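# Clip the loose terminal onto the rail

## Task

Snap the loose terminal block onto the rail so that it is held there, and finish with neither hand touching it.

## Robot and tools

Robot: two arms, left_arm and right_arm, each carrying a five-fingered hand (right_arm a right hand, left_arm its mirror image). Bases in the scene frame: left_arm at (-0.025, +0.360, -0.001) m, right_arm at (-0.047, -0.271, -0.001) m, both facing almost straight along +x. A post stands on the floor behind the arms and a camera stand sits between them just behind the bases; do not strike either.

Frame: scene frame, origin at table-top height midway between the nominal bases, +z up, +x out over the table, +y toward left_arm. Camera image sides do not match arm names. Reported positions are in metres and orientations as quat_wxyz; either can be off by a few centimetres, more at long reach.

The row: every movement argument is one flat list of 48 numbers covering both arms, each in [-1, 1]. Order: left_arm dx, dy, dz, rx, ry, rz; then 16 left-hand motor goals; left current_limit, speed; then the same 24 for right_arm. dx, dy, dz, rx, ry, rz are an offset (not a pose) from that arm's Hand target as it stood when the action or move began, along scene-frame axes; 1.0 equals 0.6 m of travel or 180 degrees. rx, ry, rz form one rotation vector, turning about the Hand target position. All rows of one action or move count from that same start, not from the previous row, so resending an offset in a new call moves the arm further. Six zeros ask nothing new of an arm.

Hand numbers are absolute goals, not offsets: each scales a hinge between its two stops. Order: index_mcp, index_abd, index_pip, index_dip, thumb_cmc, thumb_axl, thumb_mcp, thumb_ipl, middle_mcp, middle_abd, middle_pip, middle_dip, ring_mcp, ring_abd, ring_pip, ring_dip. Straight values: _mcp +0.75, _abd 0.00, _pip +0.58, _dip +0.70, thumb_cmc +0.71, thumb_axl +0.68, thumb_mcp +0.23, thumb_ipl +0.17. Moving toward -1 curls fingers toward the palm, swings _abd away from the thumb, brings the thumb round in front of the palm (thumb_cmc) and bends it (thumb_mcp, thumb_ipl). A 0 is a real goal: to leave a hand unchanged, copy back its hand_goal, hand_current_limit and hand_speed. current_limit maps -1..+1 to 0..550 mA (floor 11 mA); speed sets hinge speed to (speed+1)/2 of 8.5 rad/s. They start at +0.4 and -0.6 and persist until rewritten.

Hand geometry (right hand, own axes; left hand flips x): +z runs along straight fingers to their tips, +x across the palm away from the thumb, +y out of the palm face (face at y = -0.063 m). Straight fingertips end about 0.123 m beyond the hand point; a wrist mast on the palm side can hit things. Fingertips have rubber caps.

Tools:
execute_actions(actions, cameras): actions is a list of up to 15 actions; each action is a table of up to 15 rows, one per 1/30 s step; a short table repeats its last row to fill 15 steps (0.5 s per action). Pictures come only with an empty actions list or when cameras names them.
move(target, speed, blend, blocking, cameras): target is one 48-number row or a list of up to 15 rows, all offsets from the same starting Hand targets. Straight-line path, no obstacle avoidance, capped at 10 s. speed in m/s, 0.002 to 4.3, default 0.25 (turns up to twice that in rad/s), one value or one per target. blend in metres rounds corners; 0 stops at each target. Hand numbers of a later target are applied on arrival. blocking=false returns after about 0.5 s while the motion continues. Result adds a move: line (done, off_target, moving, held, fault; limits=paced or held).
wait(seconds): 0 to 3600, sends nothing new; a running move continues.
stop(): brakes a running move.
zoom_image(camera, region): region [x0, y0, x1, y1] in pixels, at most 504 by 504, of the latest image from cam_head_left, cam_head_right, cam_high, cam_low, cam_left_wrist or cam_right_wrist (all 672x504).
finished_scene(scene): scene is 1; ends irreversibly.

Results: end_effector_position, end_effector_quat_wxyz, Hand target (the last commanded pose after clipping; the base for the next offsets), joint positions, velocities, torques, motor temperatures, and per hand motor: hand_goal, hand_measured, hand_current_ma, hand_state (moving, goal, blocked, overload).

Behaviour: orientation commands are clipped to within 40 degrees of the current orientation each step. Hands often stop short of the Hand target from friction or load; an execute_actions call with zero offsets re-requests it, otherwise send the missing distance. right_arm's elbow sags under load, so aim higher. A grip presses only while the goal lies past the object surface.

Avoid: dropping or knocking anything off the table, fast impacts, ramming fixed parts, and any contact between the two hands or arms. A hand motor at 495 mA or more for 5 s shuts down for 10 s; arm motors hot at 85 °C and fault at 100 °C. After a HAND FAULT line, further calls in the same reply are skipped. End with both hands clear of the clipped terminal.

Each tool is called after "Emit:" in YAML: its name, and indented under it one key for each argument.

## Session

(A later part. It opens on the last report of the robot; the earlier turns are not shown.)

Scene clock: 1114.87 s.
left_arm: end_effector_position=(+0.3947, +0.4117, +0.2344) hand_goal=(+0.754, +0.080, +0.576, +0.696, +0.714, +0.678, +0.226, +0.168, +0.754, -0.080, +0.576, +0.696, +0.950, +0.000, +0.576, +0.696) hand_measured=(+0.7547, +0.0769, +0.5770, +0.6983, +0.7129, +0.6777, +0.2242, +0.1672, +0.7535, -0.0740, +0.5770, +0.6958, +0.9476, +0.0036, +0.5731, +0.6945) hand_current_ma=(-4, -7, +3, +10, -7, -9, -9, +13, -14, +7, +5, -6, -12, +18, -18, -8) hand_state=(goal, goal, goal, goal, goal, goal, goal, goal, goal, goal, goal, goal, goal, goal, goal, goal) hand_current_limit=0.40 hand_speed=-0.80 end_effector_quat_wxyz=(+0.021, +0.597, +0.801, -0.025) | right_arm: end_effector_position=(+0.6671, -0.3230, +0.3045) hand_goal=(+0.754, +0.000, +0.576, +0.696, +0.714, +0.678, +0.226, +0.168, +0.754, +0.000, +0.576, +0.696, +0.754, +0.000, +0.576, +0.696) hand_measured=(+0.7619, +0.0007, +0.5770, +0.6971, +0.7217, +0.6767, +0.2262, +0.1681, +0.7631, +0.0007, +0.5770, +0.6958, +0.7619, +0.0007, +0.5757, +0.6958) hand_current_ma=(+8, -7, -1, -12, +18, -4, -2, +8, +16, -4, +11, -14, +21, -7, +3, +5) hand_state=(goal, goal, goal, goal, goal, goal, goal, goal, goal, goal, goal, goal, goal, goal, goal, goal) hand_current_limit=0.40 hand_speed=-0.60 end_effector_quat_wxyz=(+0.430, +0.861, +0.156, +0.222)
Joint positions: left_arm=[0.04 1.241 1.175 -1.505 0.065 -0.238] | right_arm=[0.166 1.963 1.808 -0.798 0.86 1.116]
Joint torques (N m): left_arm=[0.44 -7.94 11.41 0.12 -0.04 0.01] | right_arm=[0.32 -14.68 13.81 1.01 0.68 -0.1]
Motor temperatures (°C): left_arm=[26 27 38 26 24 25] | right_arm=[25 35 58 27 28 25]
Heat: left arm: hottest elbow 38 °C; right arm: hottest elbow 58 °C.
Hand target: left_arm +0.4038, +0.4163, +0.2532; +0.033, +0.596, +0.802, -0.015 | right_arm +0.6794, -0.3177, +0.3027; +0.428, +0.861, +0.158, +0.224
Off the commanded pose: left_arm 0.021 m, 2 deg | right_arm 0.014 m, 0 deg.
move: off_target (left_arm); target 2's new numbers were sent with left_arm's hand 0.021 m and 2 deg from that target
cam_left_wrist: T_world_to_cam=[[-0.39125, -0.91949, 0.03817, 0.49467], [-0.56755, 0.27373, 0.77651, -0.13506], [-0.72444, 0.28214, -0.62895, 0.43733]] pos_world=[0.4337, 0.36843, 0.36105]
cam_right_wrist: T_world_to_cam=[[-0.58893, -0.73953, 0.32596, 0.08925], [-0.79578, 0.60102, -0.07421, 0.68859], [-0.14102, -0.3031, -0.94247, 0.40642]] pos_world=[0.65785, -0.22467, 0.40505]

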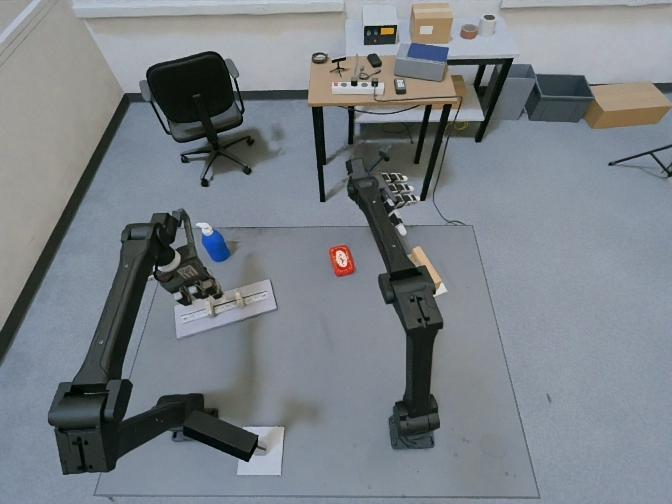

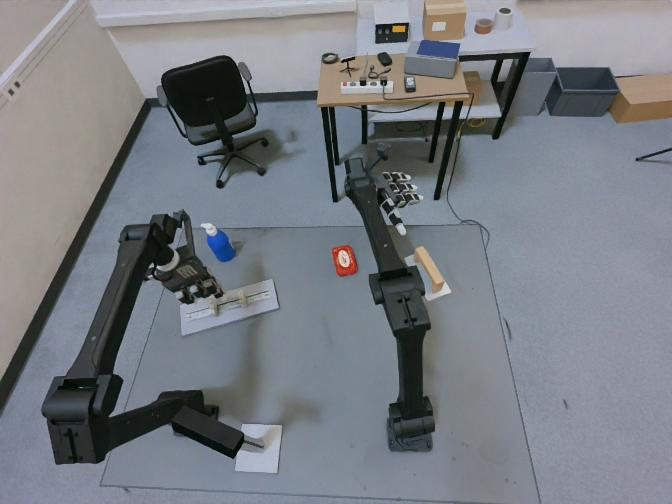

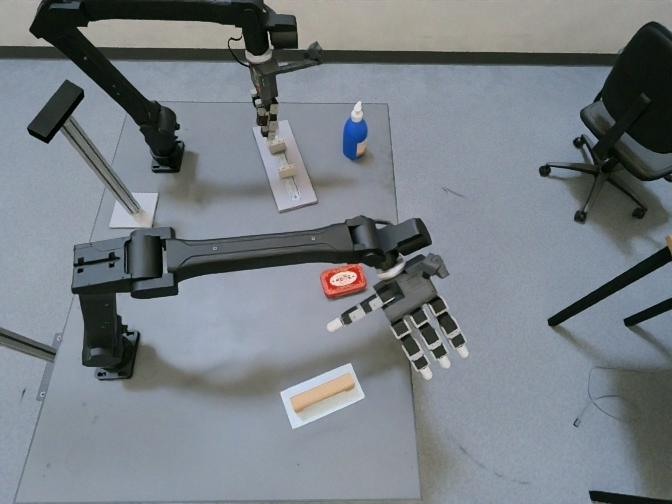

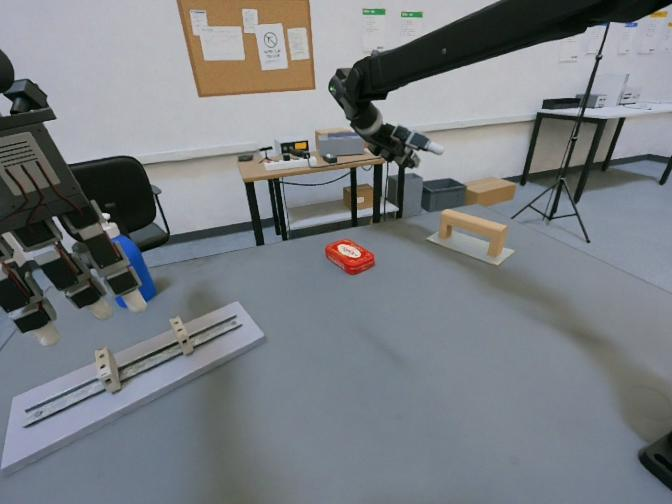

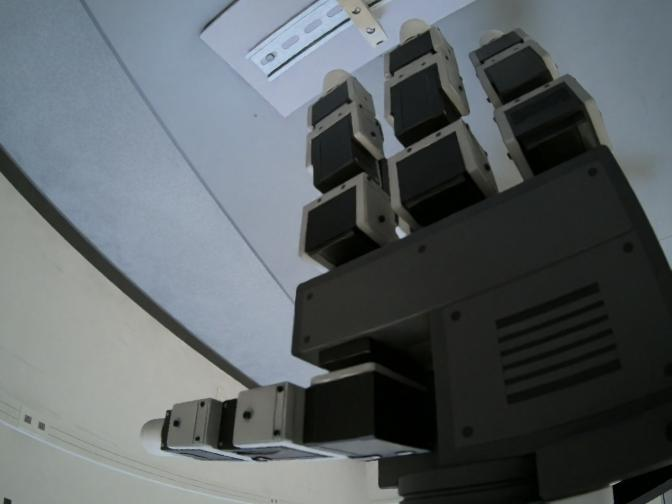

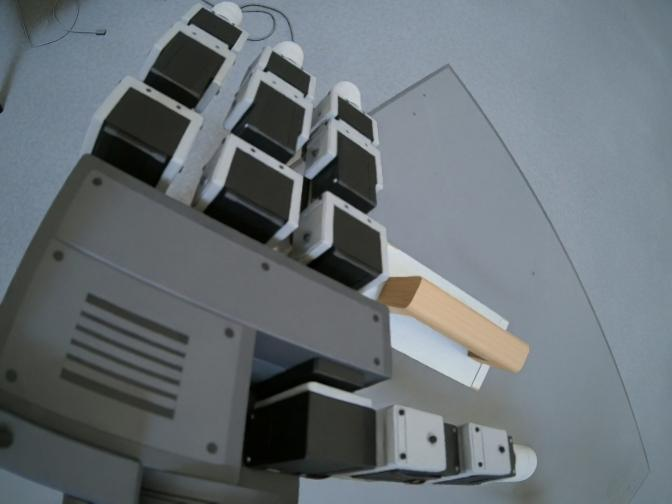

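Emit:
zoom_image:
  camera: "cam_low"
  region: [90, 340, 130, 400]

Emit:
zoom_image:
  camera: "cam_low"
  region: [165, 310, 205, 370]

Emit:
zoom_image:
  camera: "cam_left_wrist"
  region: [320, 0, 400, 60]

Emit:
zoom_image:
  camera: "cam_high"
  region: [260, 130, 310, 190]

Emit:
zoom_image:
  camera: "cam_head_right"
  region: [190, 280, 270, 330]

Scaled by 8.400.

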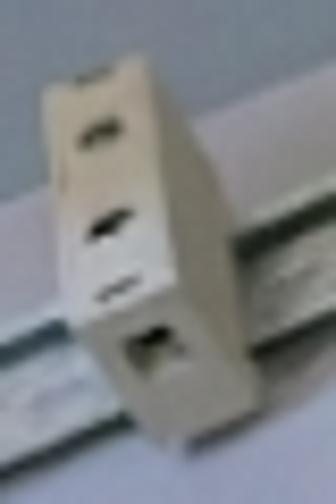

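Scaled by 8.400.

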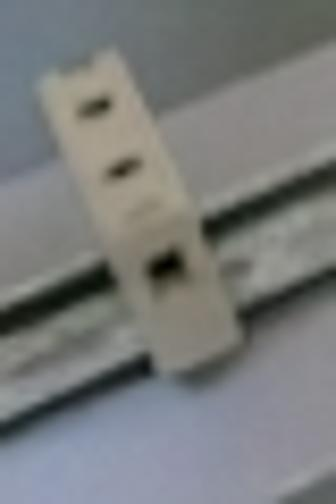

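Scaled by 6.300 from the camera's image (finer frame: 960x720).

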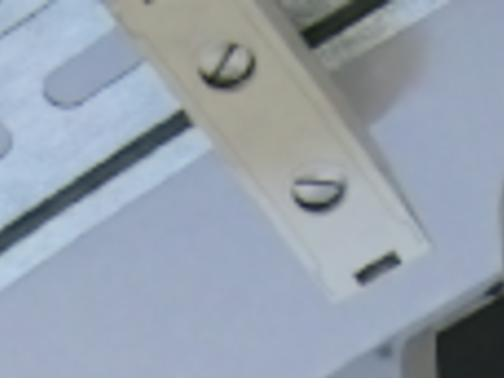

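Scaled by 8.400.

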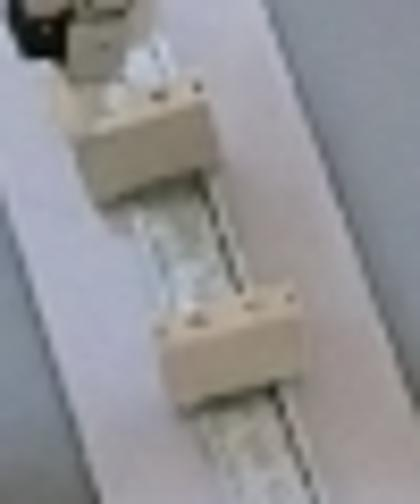

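Scaled by 6.300.

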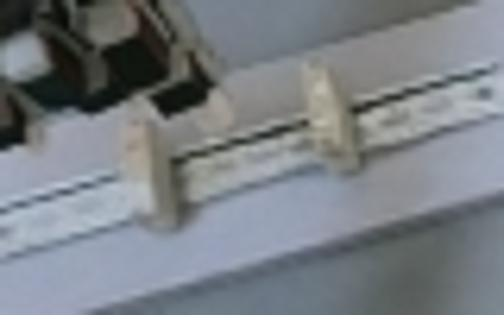

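Emit:
move:
  target: [-0.0058, -0.0122, -0.1753, 0.014, 0.0092, 0, 0.754, 0.08, 0.576, 0.696, 0.714, 0.678, 0.226, 0.168, 0.754, -0.08, 0.576, 0.696, 0.95, 0, 0.576, 0.696, 0.4, -0.8, 0, 0, 0, 0, 0, 0, 0.754, 0, 0.576, 0.696, 0.714, 0.678, 0.226, 0.168, 0.754, 0, 0.576, 0.696, 0.754, 0, 0.576, 0.696, 0.4, -0.6]
  speed: 0.1
  cameras: ["cam_high", "cam_low", "cam_left_wrist"]

Emit:
zoom_image:
  camera: "cam_left_wrist"
  region: [300, 0, 460, 100]

Emit:
zoom_image:
  camera: "cam_low"
  region: [80, 340, 140, 400]

Scene clock: 1253.40 s.
left_arm: end_effector_position=(+0.3985, +0.4134, +0.1543) hand_goal=(+0.754, +0.080, +0.576, +0.696, +0.714, +0.678, +0.226, +0.168, +0.754, -0.080, +0.576, +0.696, +0.950, +0.000, +0.576, +0.696) hand_measured=(+0.7535, +0.0769, +0.5770, +0.6971, +0.7129, +0.6777, +0.2242, +0.1681, +0.7547, -0.0740, +0.5757, +0.6958, +0.9476, +0.0036, +0.5731, +0.6932) hand_current_ma=(+2, -11, +6, +8, -6, -15, -13, +4, -10, +3, +2, -5, -11, +14, -16, -18) hand_state=(goal, goal, goal, goal, goal, goal, goal, goal, goal, goal, goal, goal, goal, goal, goal, goal) hand_current_limit=0.40 hand_speed=-0.80 end_effector_quat_wxyz=(+0.012, +0.594, +0.804, -0.006) | right_arm: end_effector_position=(+0.6671, -0.3230, +0.3045) hand_goal=(+0.754, +0.000, +0.576, +0.696, +0.714, +0.678, +0.226, +0.168, +0.754, +0.000, +0.576, +0.696, +0.754, +0.000, +0.576, +0.696) hand_measured=(+0.7619, +0.0007, +0.5770, +0.6958, +0.7205, +0.6777, +0.2252, +0.1681, +0.7619, -0.0008, +0.5782, +0.6958, +0.7619, +0.0007, +0.5757, +0.6958) hand_current_ma=(-1, -7, -11, -5, +14, -12, +7, +13, +1, -2, -4, +2, +22, -7, +16, -5) hand_state=(goal, goal, goal, goal, goal, goal, goal, goal, goal, goal, goal, goal, goal, goal, goal, goal) hand_current_limit=0.40 hand_speed=-0.60 end_effector_quat_wxyz=(+0.430, +0.861, +0.156, +0.222)
Joint positions: left_arm=[0.022 1.285 0.994 -1.268 0.024 -0.264] | right_arm=[0.166 1.963 1.808 -0.798 0.86 1.116]
Joint torques (N m): left_arm=[-1.67 -7.3 7.53 0.87 -0.27 -0.16] | right_arm=[-0.15 -14.51 13.87 0.92 0.73 -0.08]
Motor temperatures (°C): left_arm=[26 27 44 25 24 25] | right_arm=[25 35 59 27 29 25]
Heat: left arm: hottest elbow 44 °C; right arm: hottest elbow 59 °C.
Hand target: left_arm +0.4003, +0.4089, +0.1479; +0.008, +0.596, +0.803, -0.006 | right_arm +0.6794, -0.3177, +0.3027; +0.428, +0.861, +0.158, +0.224
Off the commanded pose: left_arm 0.008 m, 0 deg | right_arm 0.014 m, 0 deg.
move: done
cam_left_wrist: T_world_to_cam=[[-0.3842, -0.92324, -0.00312, 0.50584], [-0.57647, 0.23725, 0.78192, -0.0534], [-0.72116, 0.30221, -0.62338, 0.37875]] pos_world=[0.4367, 0.36522, 0.27944]

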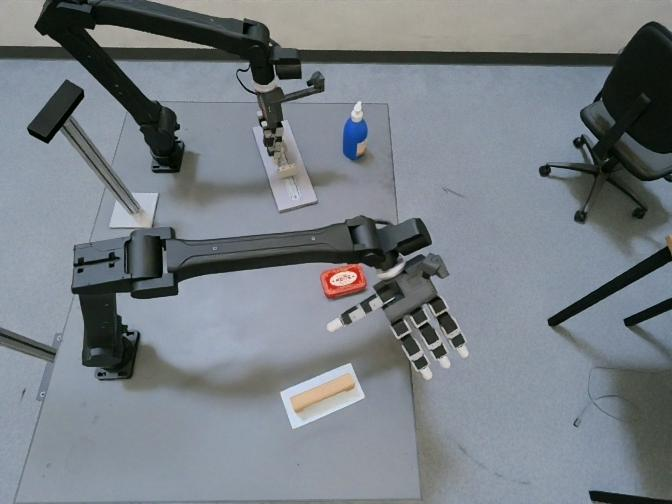

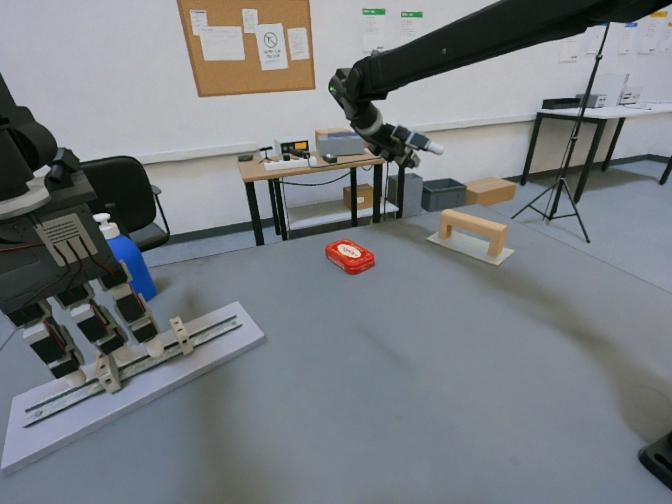

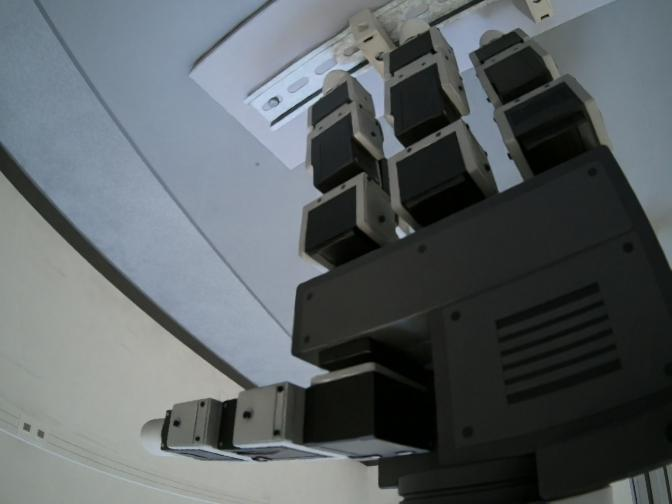

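Scaled by 3.150 from the camera's image (finer frame: 960x720).

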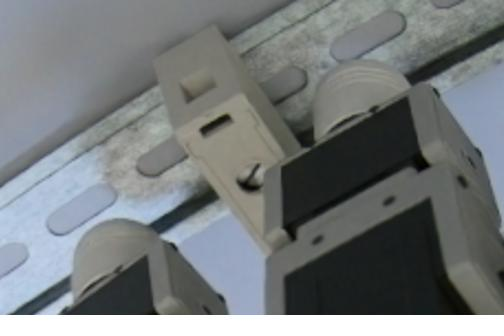

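Scaled by 8.400.

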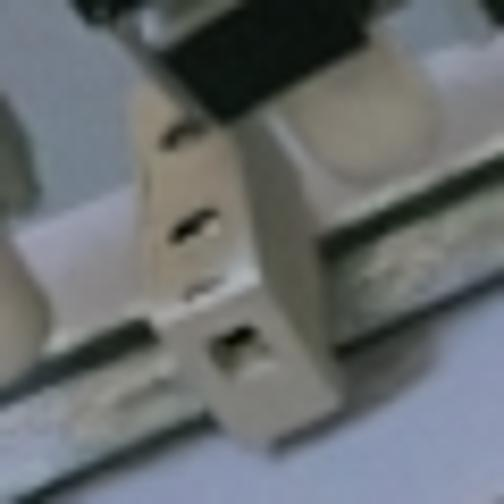

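Emit:
move:
  target: [0, 0, 0, 0, 0, 0, 0.754, -0.2, 0.576, 0.696, 0.714, 0.678, 0.226, 0.168, 0.754, 0.12, 0.576, 0.696, 0.95, 0, 0.576, 0.696, 0.1, -0.93, 0, 0, 0, 0, 0, 0, 0.754, 0, 0.576, 0.696, 0.714, 0.678, 0.226, 0.168, 0.754, 0, 0.576, 0.696, 0.754, 0, 0.576, 0.696, 0.4, -0.6]
  speed: 0.1
  cameras: ["cam_high", "cam_low", "cam_left_wrist"]

Emit:
zoom_image:
  camera: "cam_left_wrist"
  region: [300, 0, 460, 100]

Emit:
zoom_image:
  camera: "cam_low"
  region: [80, 340, 140, 400]

Scene clock: 1302.63 s.
left_arm: end_effector_position=(+0.3989, +0.4129, +0.1544) hand_goal=(+0.754, -0.200, +0.576, +0.696, +0.714, +0.678, +0.226, +0.168, +0.754, +0.120, +0.576, +0.696, +0.950, +0.000, +0.576, +0.696) hand_measured=(+0.7535, -0.0623, +0.5782, +0.6996, +0.7129, +0.6777, +0.2232, +0.1681, +0.7535, +0.0520, +0.5770, +0.6958, +0.9476, +0.0036, +0.5731, +0.6945) hand_current_ma=(-2, +194, +6, +18, -9, -5, -8, +9, -3, -195, +5, -5, -14, +17, -18, -15) hand_state=(goal, moving, goal, goal, goal, goal, goal, goal, goal, moving, goal, goal, goal, goal, goal, goal) hand_current_limit=0.10 hand_speed=-0.93 end_effector_quat_wxyz=(+0.013, +0.595, +0.804, -0.005) | right_arm: end_effector_position=(+0.6671, -0.3230, +0.3045) hand_goal=(+0.754, +0.000, +0.576, +0.696, +0.714, +0.678, +0.226, +0.168, +0.754, +0.000, +0.576, +0.696, +0.754, +0.000, +0.576, +0.696) hand_measured=(+0.7619, -0.0008, +0.5770, +0.6958, +0.7217, +0.6777, +0.2252, +0.1672, +0.7631, +0.0007, +0.5770, +0.6958, +0.7619, -0.0008, +0.5770, +0.6958) hand_current_ma=(+8, -8, -7, -10, +15, -3, +5, +10, +16, -4, +8, +7, +15, -1, +8, -8) hand_state=(goal, goal, goal, goal, goal, goal, goal, goal, goal, goal, goal, goal, goal, goal, goal, goal) hand_current_limit=0.40 hand_speed=-0.60 end_effector_quat_wxyz=(+0.430, +0.861, +0.156, +0.222)
Joint positions: left_arm=[0.021 1.285 0.994 -1.266 0.024 -0.264] | right_arm=[0.166 1.963 1.808 -0.798 0.86 1.116]
Joint torques (N m): left_arm=[-1.55 -7.41 7.46 0.91 -0.25 -0.12] | right_arm=[0.38 -14.45 13.67 1.05 0.69 -0.09]
Motor temperatures (°C): left_arm=[26 26 40 25 24 25] | right_arm=[25 35 60 27 29 25]
Heat: left arm: hottest elbow 40 °C; right arm: hottest elbow 60 °C.
Hand target: left_arm +0.4003, +0.4089, +0.1479; +0.008, +0.596, +0.803, -0.006 | right_arm +0.6794, -0.3177, +0.3027; +0.428, +0.861, +0.158, +0.224
Off the commanded pose: left_arm 0.008 m, 1 deg | right_arm 0.014 m, 0 deg.
move: done
cam_left_wrist: T_world_to_cam=[[-0.38492, -0.92294, -0.00376, 0.50584], [-0.57749, 0.23767, 0.78104, -0.05278], [-0.71996, 0.30281, -0.62448, 0.37873]] pos_world=[0.4369, 0.36472, 0.27964]

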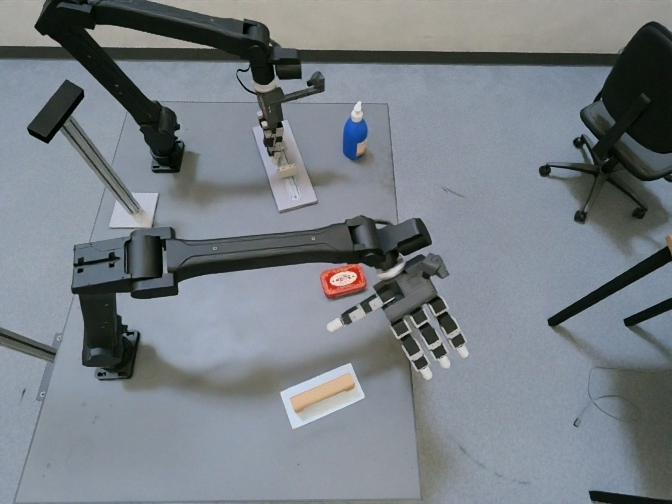

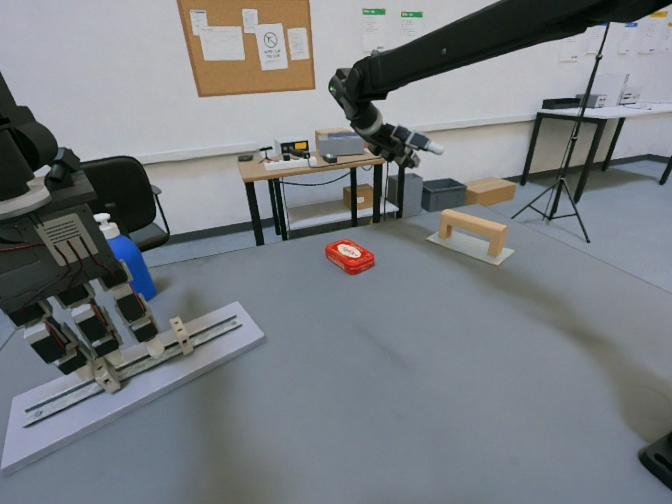

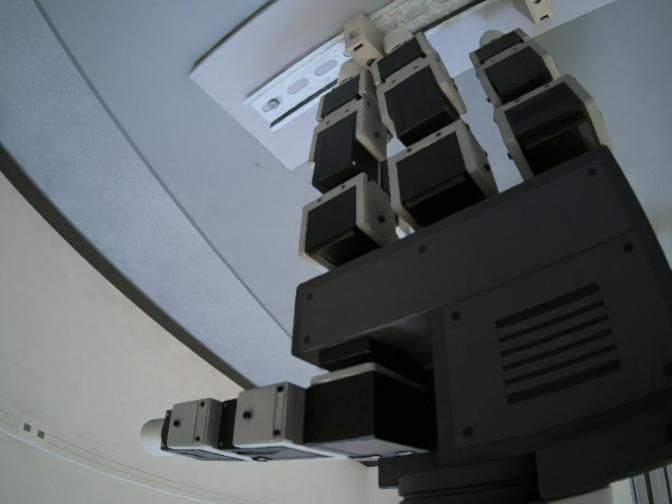

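Scaled by 3.150 from the camera's image (finer frame: 960x720).

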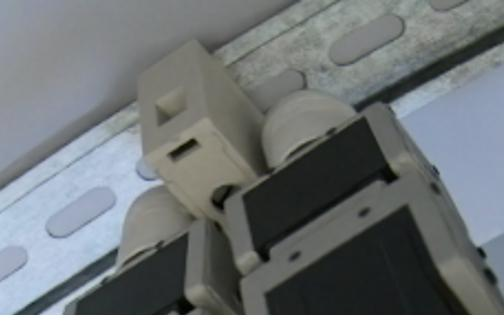

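Scaled by 8.400.

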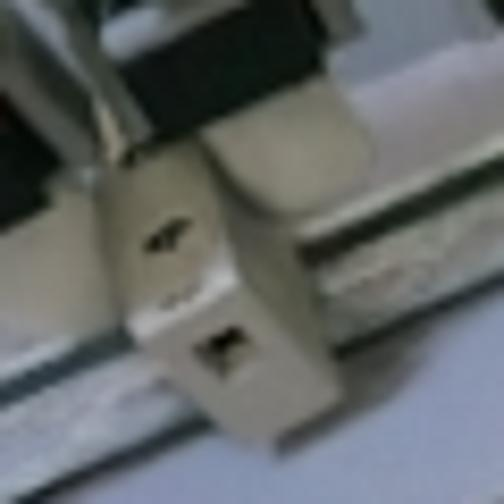

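Emit:
move:
  target: [0.003, -0.015, 0, 0, 0, 0, 0.754, -0.2, 0.576, 0.696, 0.714, 0.678, 0.226, 0.168, 0.754, 0.18, 0.576, 0.696, 0.95, 0, 0.576, 0.696, 0.1, -0.93, 0, 0, 0, 0, 0, 0, 0.754, 0, 0.576, 0.696, 0.714, 0.678, 0.226, 0.168, 0.754, 0, 0.576, 0.696, 0.754, 0, 0.576, 0.696, 0.4, -0.6]
  speed: 0.05
  cameras: ["cam_high", "cam_low", "cam_left_wrist"]

Emit:
zoom_image:
  camera: "cam_left_wrist"
  region: [300, 0, 460, 100]

Emit:
zoom_image:
  camera: "cam_low"
  region: [80, 340, 140, 400]

Scene clock: 1314.33 s.
left_arm: end_effector_position=(+0.3990, +0.4045, +0.1541) hand_goal=(+0.754, -0.200, +0.576, +0.696, +0.714, +0.678, +0.226, +0.168, +0.754, +0.180, +0.576, +0.696, +0.950, +0.000, +0.576, +0.696) hand_measured=(+0.7535, -0.0638, +0.5782, +0.6971, +0.7129, +0.6777, +0.2242, +0.1681, +0.7535, +0.0520, +0.5770, +0.6958, +0.9488, +0.0036, +0.5731, +0.6945) hand_current_ma=(-4, +306, +4, +10, -8, -10, -16, +5, -11, -310, +4, -5, -17, +14, -15, -18) hand_state=(goal, blocked, goal, goal, goal, goal, goal, goal, goal, blocked, goal, goal, goal, goal, goal, goal) hand_current_limit=0.10 hand_speed=-0.93 end_effector_quat_wxyz=(+0.012, +0.595, +0.804, -0.005) | right_arm: end_effector_position=(+0.6671, -0.3230, +0.3045) hand_goal=(+0.754, +0.000, +0.576, +0.696, +0.714, +0.678, +0.226, +0.168, +0.754, +0.000, +0.576, +0.696, +0.754, +0.000, +0.576, +0.696) hand_measured=(+0.7619, -0.0008, +0.5757, +0.6958, +0.7205, +0.6767, +0.2242, +0.1672, +0.7631, -0.0008, +0.5770, +0.6958, +0.7619, -0.0008, +0.5770, +0.6958) hand_current_ma=(+4, -2, +4, -10, +3, -11, +1, +15, +19, +2, -3, +8, +16, -6, +14, -8) hand_state=(goal, goal, goal, goal, goal, goal, goal, goal, goal, goal, goal, goal, goal, goal, goal, goal) hand_current_limit=0.40 hand_speed=-0.60 end_effector_quat_wxyz=(+0.430, +0.861, +0.156, +0.222)
Joint positions: left_arm=[-0.004 1.286 0.994 -1.266 0.023 -0.289] | right_arm=[0.166 1.963 1.808 -0.798 0.86 1.116]
Joint torques (N m): left_arm=[-1.73 -7 7.8 0.96 -0.21 -0.12] | right_arm=[0.21 -14.68 13.85 1.02 0.68 -0.11]
Motor temperatures (°C): left_arm=[26 26 40 25 24 25] | right_arm=[25 35 60 27 29 25]
Heat: left arm: hottest elbow 40 °C; right arm: hottest elbow 60 °C.
Hand target: left_arm +0.4021, +0.3999, +0.1479; +0.009, +0.596, +0.803, -0.006 | right_arm +0.6794, -0.3177, +0.3027; +0.428, +0.861, +0.158, +0.224
Off the commanded pose: left_arm 0.008 m, 0 deg | right_arm 0.014 m, 0 deg.
move: done
cam_left_wrist: T_world_to_cam=[[-0.38525, -0.9228, -0.00432, 0.49827], [-0.57628, 0.23693, 0.78215, -0.05083], [-0.72075, 0.30381, -0.62307, 0.38091]] pos_world=[0.4372, 0.35613, 0.27924]

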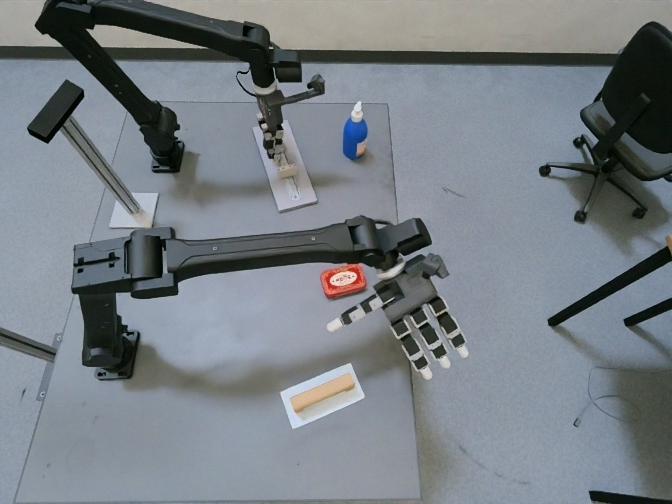

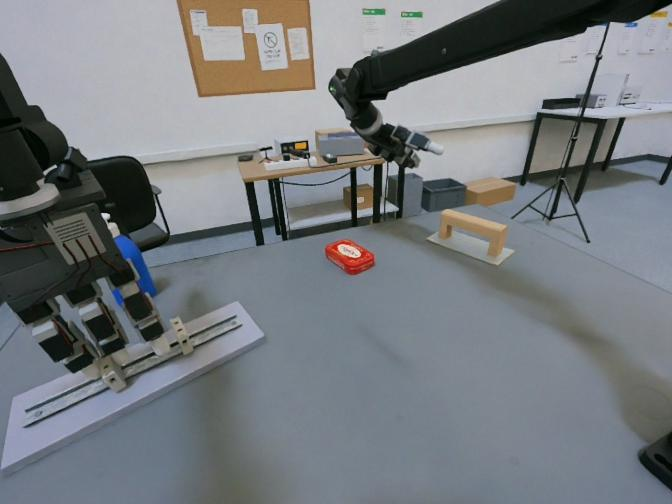

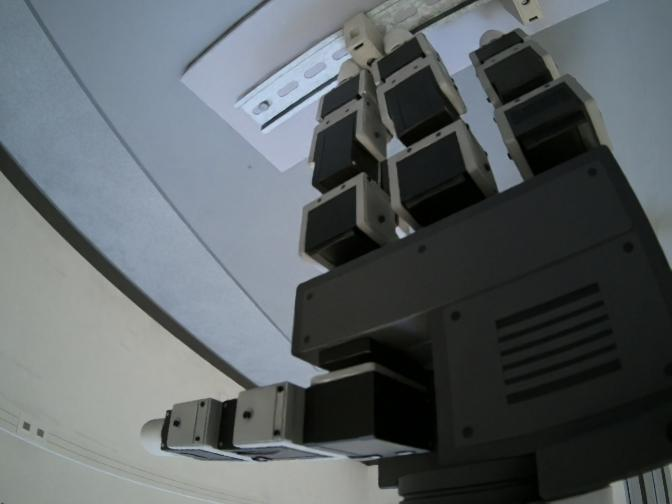

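Scaled by 3.150 from the camera's image (finer frame: 960x720).

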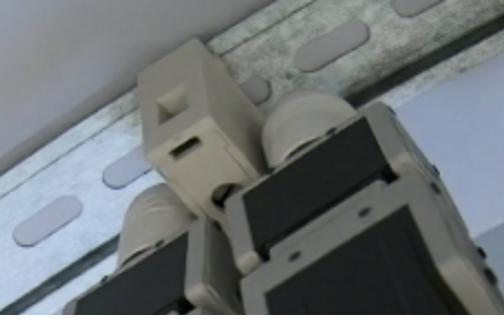

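Scaled by 8.400.

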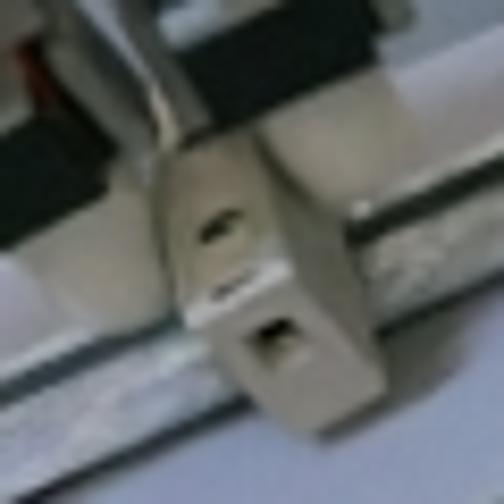

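Emit:
zoom_image:
  camera: "cam_left_wrist"
  region: [325, 0, 405, 75]

Emit:
zoom_image:
  camera: "cam_low"
  region: [60, 270, 180, 400]

Scaled by 6.300 from the camera's image (finer frame: 960x720).

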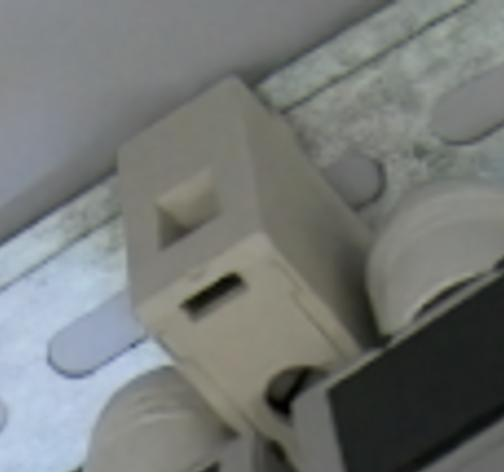

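Scaled by 3.877.

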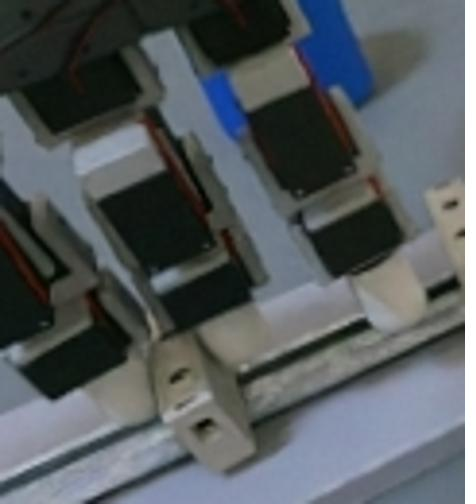

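Emit:
move:
  target: [0.0112, 0.0035, 0, 0, 0, 0, 0.754, -0.2, 0.576, 0.696, 0.714, 0.678, 0.226, 0.168, 0.754, 0.18, 0.576, 0.696, 0.95, 0, 0.576, 0.696, 0.1, -0.93, 0, 0, 0, 0, 0, 0, 0.754, 0, 0.576, 0.696, 0.714, 0.678, 0.226, 0.168, 0.754, 0, 0.576, 0.696, 0.754, 0, 0.576, 0.696, 0.4, -0.6]
  speed: 0.05
  cameras: ["cam_high", "cam_low", "cam_left_wrist"]

Emit:
zoom_image:
  camera: "cam_left_wrist"
  region: [325, 0, 405, 75]

Emit:
zoom_image:
  camera: "cam_low"
  region: [80, 340, 140, 400]

Scene clock: 1366.50 s.
left_arm: end_effector_position=(+0.3996, +0.4046, +0.1526) hand_goal=(+0.754, -0.200, +0.576, +0.696, +0.714, +0.678, +0.226, +0.168, +0.754, +0.180, +0.576, +0.696, +0.950, +0.000, +0.576, +0.696) hand_measured=(+0.7523, -0.0638, +0.5795, +0.6996, +0.7129, +0.6777, +0.2242, +0.1672, +0.7535, +0.0505, +0.5782, +0.6983, +0.9488, +0.0021, +0.5731, +0.6945) hand_current_ma=(-1, +305, +14, +15, -2, -9, -14, +5, -7, -317, +10, +6, -15, +12, -21, -11) hand_state=(goal, blocked, goal, goal, goal, goal, goal, goal, goal, blocked, goal, goal, goal, goal, goal, goal) hand_current_limit=0.10 hand_speed=-0.93 end_effector_quat_wxyz=(+0.011, +0.595, +0.804, -0.006) | right_arm: end_effector_position=(+0.6671, -0.3230, +0.3045) hand_goal=(+0.754, +0.000, +0.576, +0.696, +0.714, +0.678, +0.226, +0.168, +0.754, +0.000, +0.576, +0.696, +0.754, +0.000, +0.576, +0.696) hand_measured=(+0.7607, +0.0007, +0.5770, +0.6958, +0.7217, +0.6767, +0.2262, +0.1672, +0.7619, -0.0008, +0.5770, +0.6958, +0.7619, +0.0007, +0.5770, +0.6958) hand_current_ma=(+2, -2, -6, -7, +13, -5, +1, +8, +13, +5, -3, -4, +16, -11, +6, -3) hand_state=(goal, goal, goal, goal, goal, goal, goal, goal, goal, goal, goal, goal, goal, goal, goal, goal) hand_current_limit=0.40 hand_speed=-0.60 end_effector_quat_wxyz=(+0.430, +0.861, +0.156, +0.222)
Joint positions: left_arm=[-0.004 1.29 0.994 -1.264 0.023 -0.29] | right_arm=[0.166 1.963 1.808 -0.798 0.86 1.116]
Joint torques (N m): left_arm=[-1.14 -6.07 9.03 0.94 -0.2 -0.07] | right_arm=[-0.03 -14.62 13.65 0.96 0.7 -0.08]
Motor temperatures (°C): left_arm=[26 27 39 25 24 25] | right_arm=[25 35 60 27 29 25]
Heat: left arm: hottest elbow 39 °C; right arm: hottest elbow 60 °C.
Hand target: left_arm +0.4089, +0.4020, +0.1480; +0.009, +0.596, +0.803, -0.006 | right_arm +0.6794, -0.3177, +0.3027; +0.428, +0.861, +0.158, +0.224
Off the commanded pose: left_arm 0.011 m, 0 deg | right_arm 0.014 m, 0 deg.
move: off_target (left_arm)
cam_left_wrist: T_world_to_cam=[[-0.38454, -0.9231, -0.00354, 0.49828], [-0.57496, 0.23651, 0.78325, -0.04982], [-0.72218, 0.30322, -0.6217, 0.38098]] pos_world=[0.4381, 0.35622, 0.27764]

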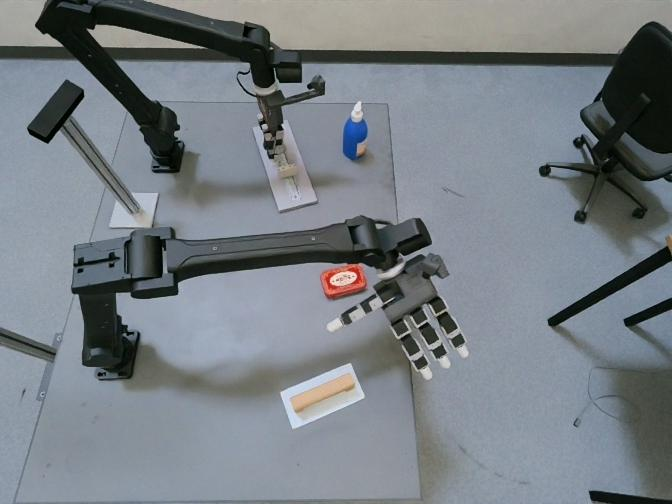

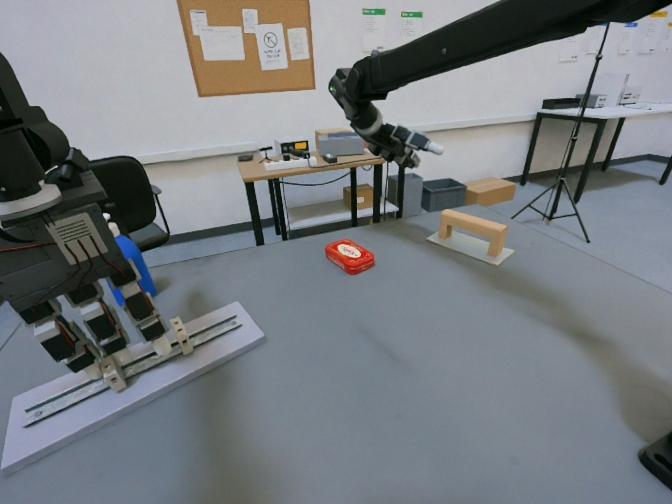

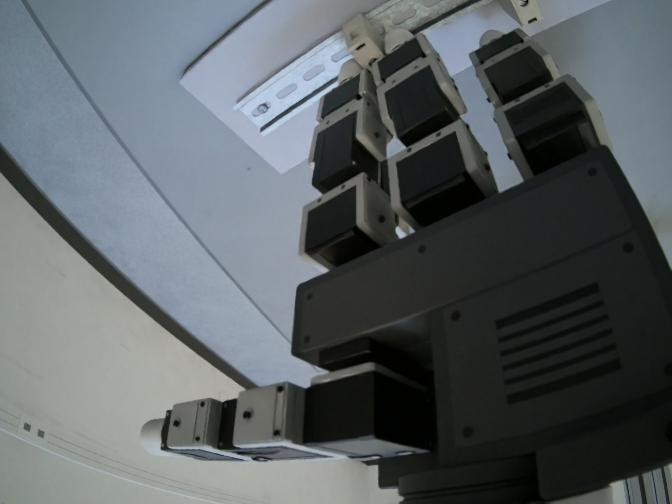

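Scaled by 6.300 from the camera's image (finer frame: 960x720).

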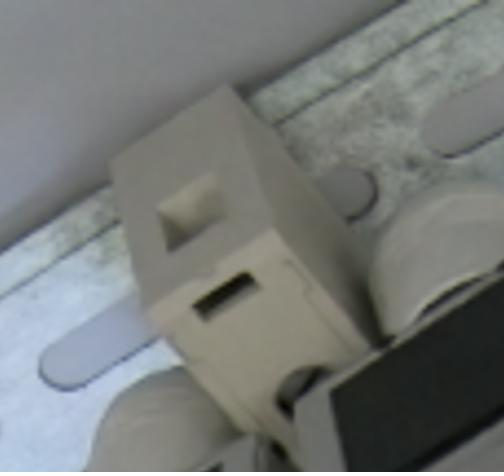

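Scaled by 8.400.

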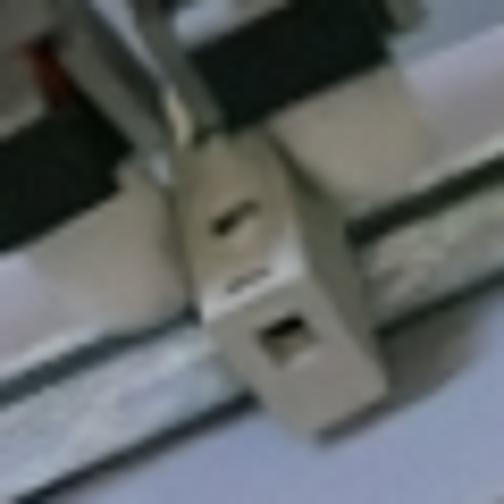

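Emit:
move:
  target: [0.022, 0.006, -0.02, -0.0065, 0.0212, 0, 0.754, -0.2, 0.576, 0.696, 0.714, 0.678, 0.226, 0.168, 0.754, 0.18, 0.576, 0.696, 0.95, 0, 0.576, 0.696, 0.5, -0.93, 0, 0, 0, 0, 0, 0, 0.754, 0, 0.576, 0.696, 0.714, 0.678, 0.226, 0.168, 0.754, 0, 0.576, 0.696, 0.754, 0, 0.576, 0.696, 0.4, -0.6]
  speed: 0.05
  cameras: ["cam_high", "cam_low", "cam_left_wrist"]

Emit:
zoom_image:
  camera: "cam_left_wrist"
  region: [325, 0, 405, 75]

Emit:
zoom_image:
  camera: "cam_low"
  region: [80, 340, 140, 400]

Scene clock: 1381.03 s.
left_arm: end_effector_position=(+0.4109, +0.4043, +0.1411) hand_goal=(+0.754, -0.200, +0.576, +0.696, +0.714, +0.678, +0.226, +0.168, +0.754, +0.180, +0.576, +0.696, +0.950, +0.000, +0.576, +0.696) hand_measured=(+0.7655, -0.0623, +0.5847, +0.7009, +0.7117, +0.6767, +0.2232, +0.1672, +0.7679, +0.0534, +0.5847, +0.6996, +0.9476, +0.0036, +0.5731, +0.6945) hand_current_ma=(+44, +383, +31, +19, -10, -10, -8, +7, +49, -358, +32, +8, -6, +19, -14, -11) hand_state=(goal, blocked, goal, goal, goal, goal, goal, goal, goal, blocked, goal, goal, goal, goal, goal, goal) hand_current_limit=0.50 hand_speed=-0.93 end_effector_quat_wxyz=(-0.013, +0.595, +0.803, -0.027) | right_arm: end_effector_position=(+0.6671, -0.3230, +0.3045) hand_goal=(+0.754, +0.000, +0.576, +0.696, +0.714, +0.678, +0.226, +0.168, +0.754, +0.000, +0.576, +0.696, +0.754, +0.000, +0.576, +0.696) hand_measured=(+0.7619, +0.0007, +0.5770, +0.6958, +0.7217, +0.6777, +0.2262, +0.1681, +0.7619, +0.0007, +0.5770, +0.6958, +0.7619, +0.0007, +0.5770, +0.6958) hand_current_ma=(+1, -6, -3, +3, +19, -8, +1, +14, +17, -3, +0, -2, +17, -4, +8, +7) hand_state=(goal, goal, goal, goal, goal, goal, goal, goal, goal, goal, goal, goal, goal, goal, goal, goal) hand_current_limit=0.40 hand_speed=-0.60 end_effector_quat_wxyz=(+0.430, +0.861, +0.156, +0.222)
Joint positions: left_arm=[-0.002 1.368 1.047 -1.302 0.027 -0.286] | right_arm=[0.166 1.963 1.808 -0.798 0.86 1.116]
Joint torques (N m): left_arm=[0.21 -6.42 9.59 0.55 0.34 0.06] | right_arm=[-0.21 -14.86 13.75 1.01 0.69 -0.14]
Motor temperatures (°C): left_arm=[26 27 39 25 24 25] | right_arm=[25 35 60 27 29 25]
Heat: left arm: hottest elbow 39 °C; right arm: hottest elbow 60 °C.
Hand target: left_arm +0.4221, +0.4056, +0.1360; -0.012, +0.596, +0.802, -0.034 | right_arm +0.6794, -0.3177, +0.3027; +0.428, +0.861, +0.158, +0.224
Off the commanded pose: left_arm 0.012 m, 1 deg | right_arm 0.014 m, 0 deg.
move: off_target (left_arm)
cam_left_wrist: T_world_to_cam=[[-0.38594, -0.92218, 0.02512, 0.49853], [-0.52421, 0.24163, 0.81659, -0.06185], [-0.75912, 0.30199, -0.57667, 0.39127]] pos_world=[0.45699, 0.35653, 0.26362]

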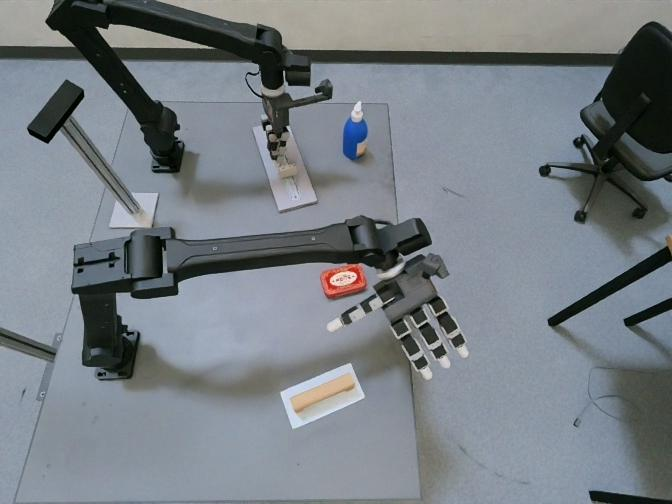

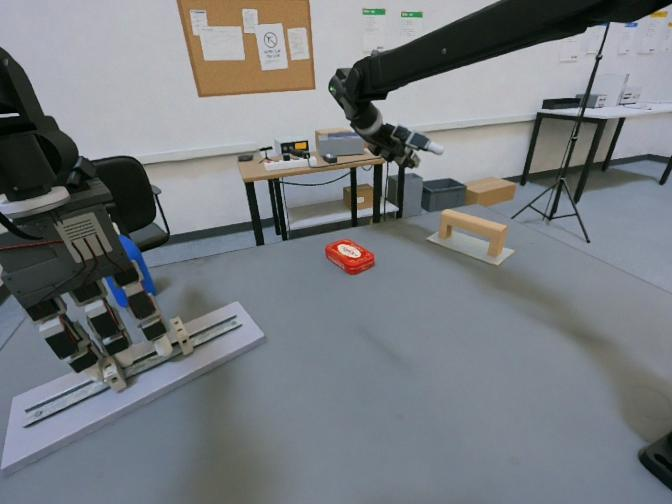

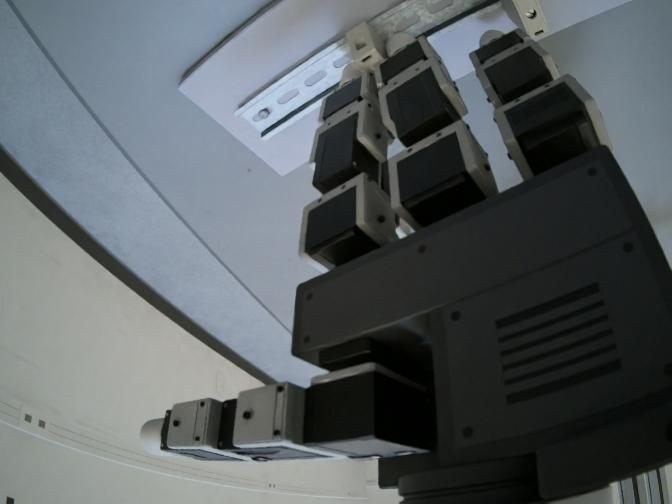

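Scaled by 6.300 from the camera's image (finer frame: 960x720).

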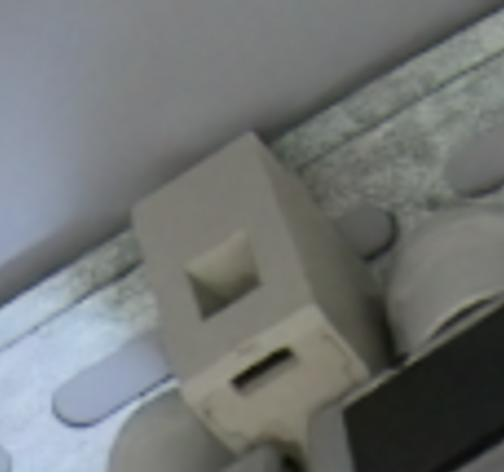

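Scaled by 8.400.

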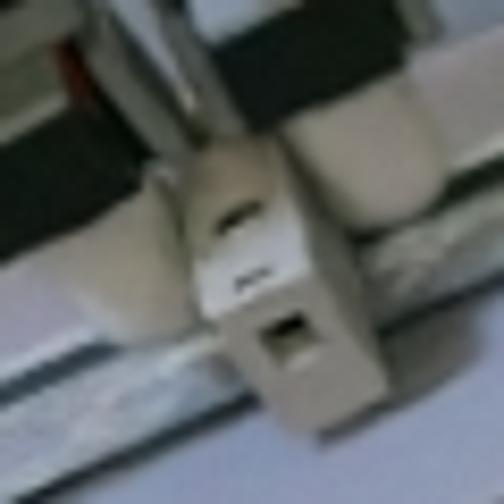

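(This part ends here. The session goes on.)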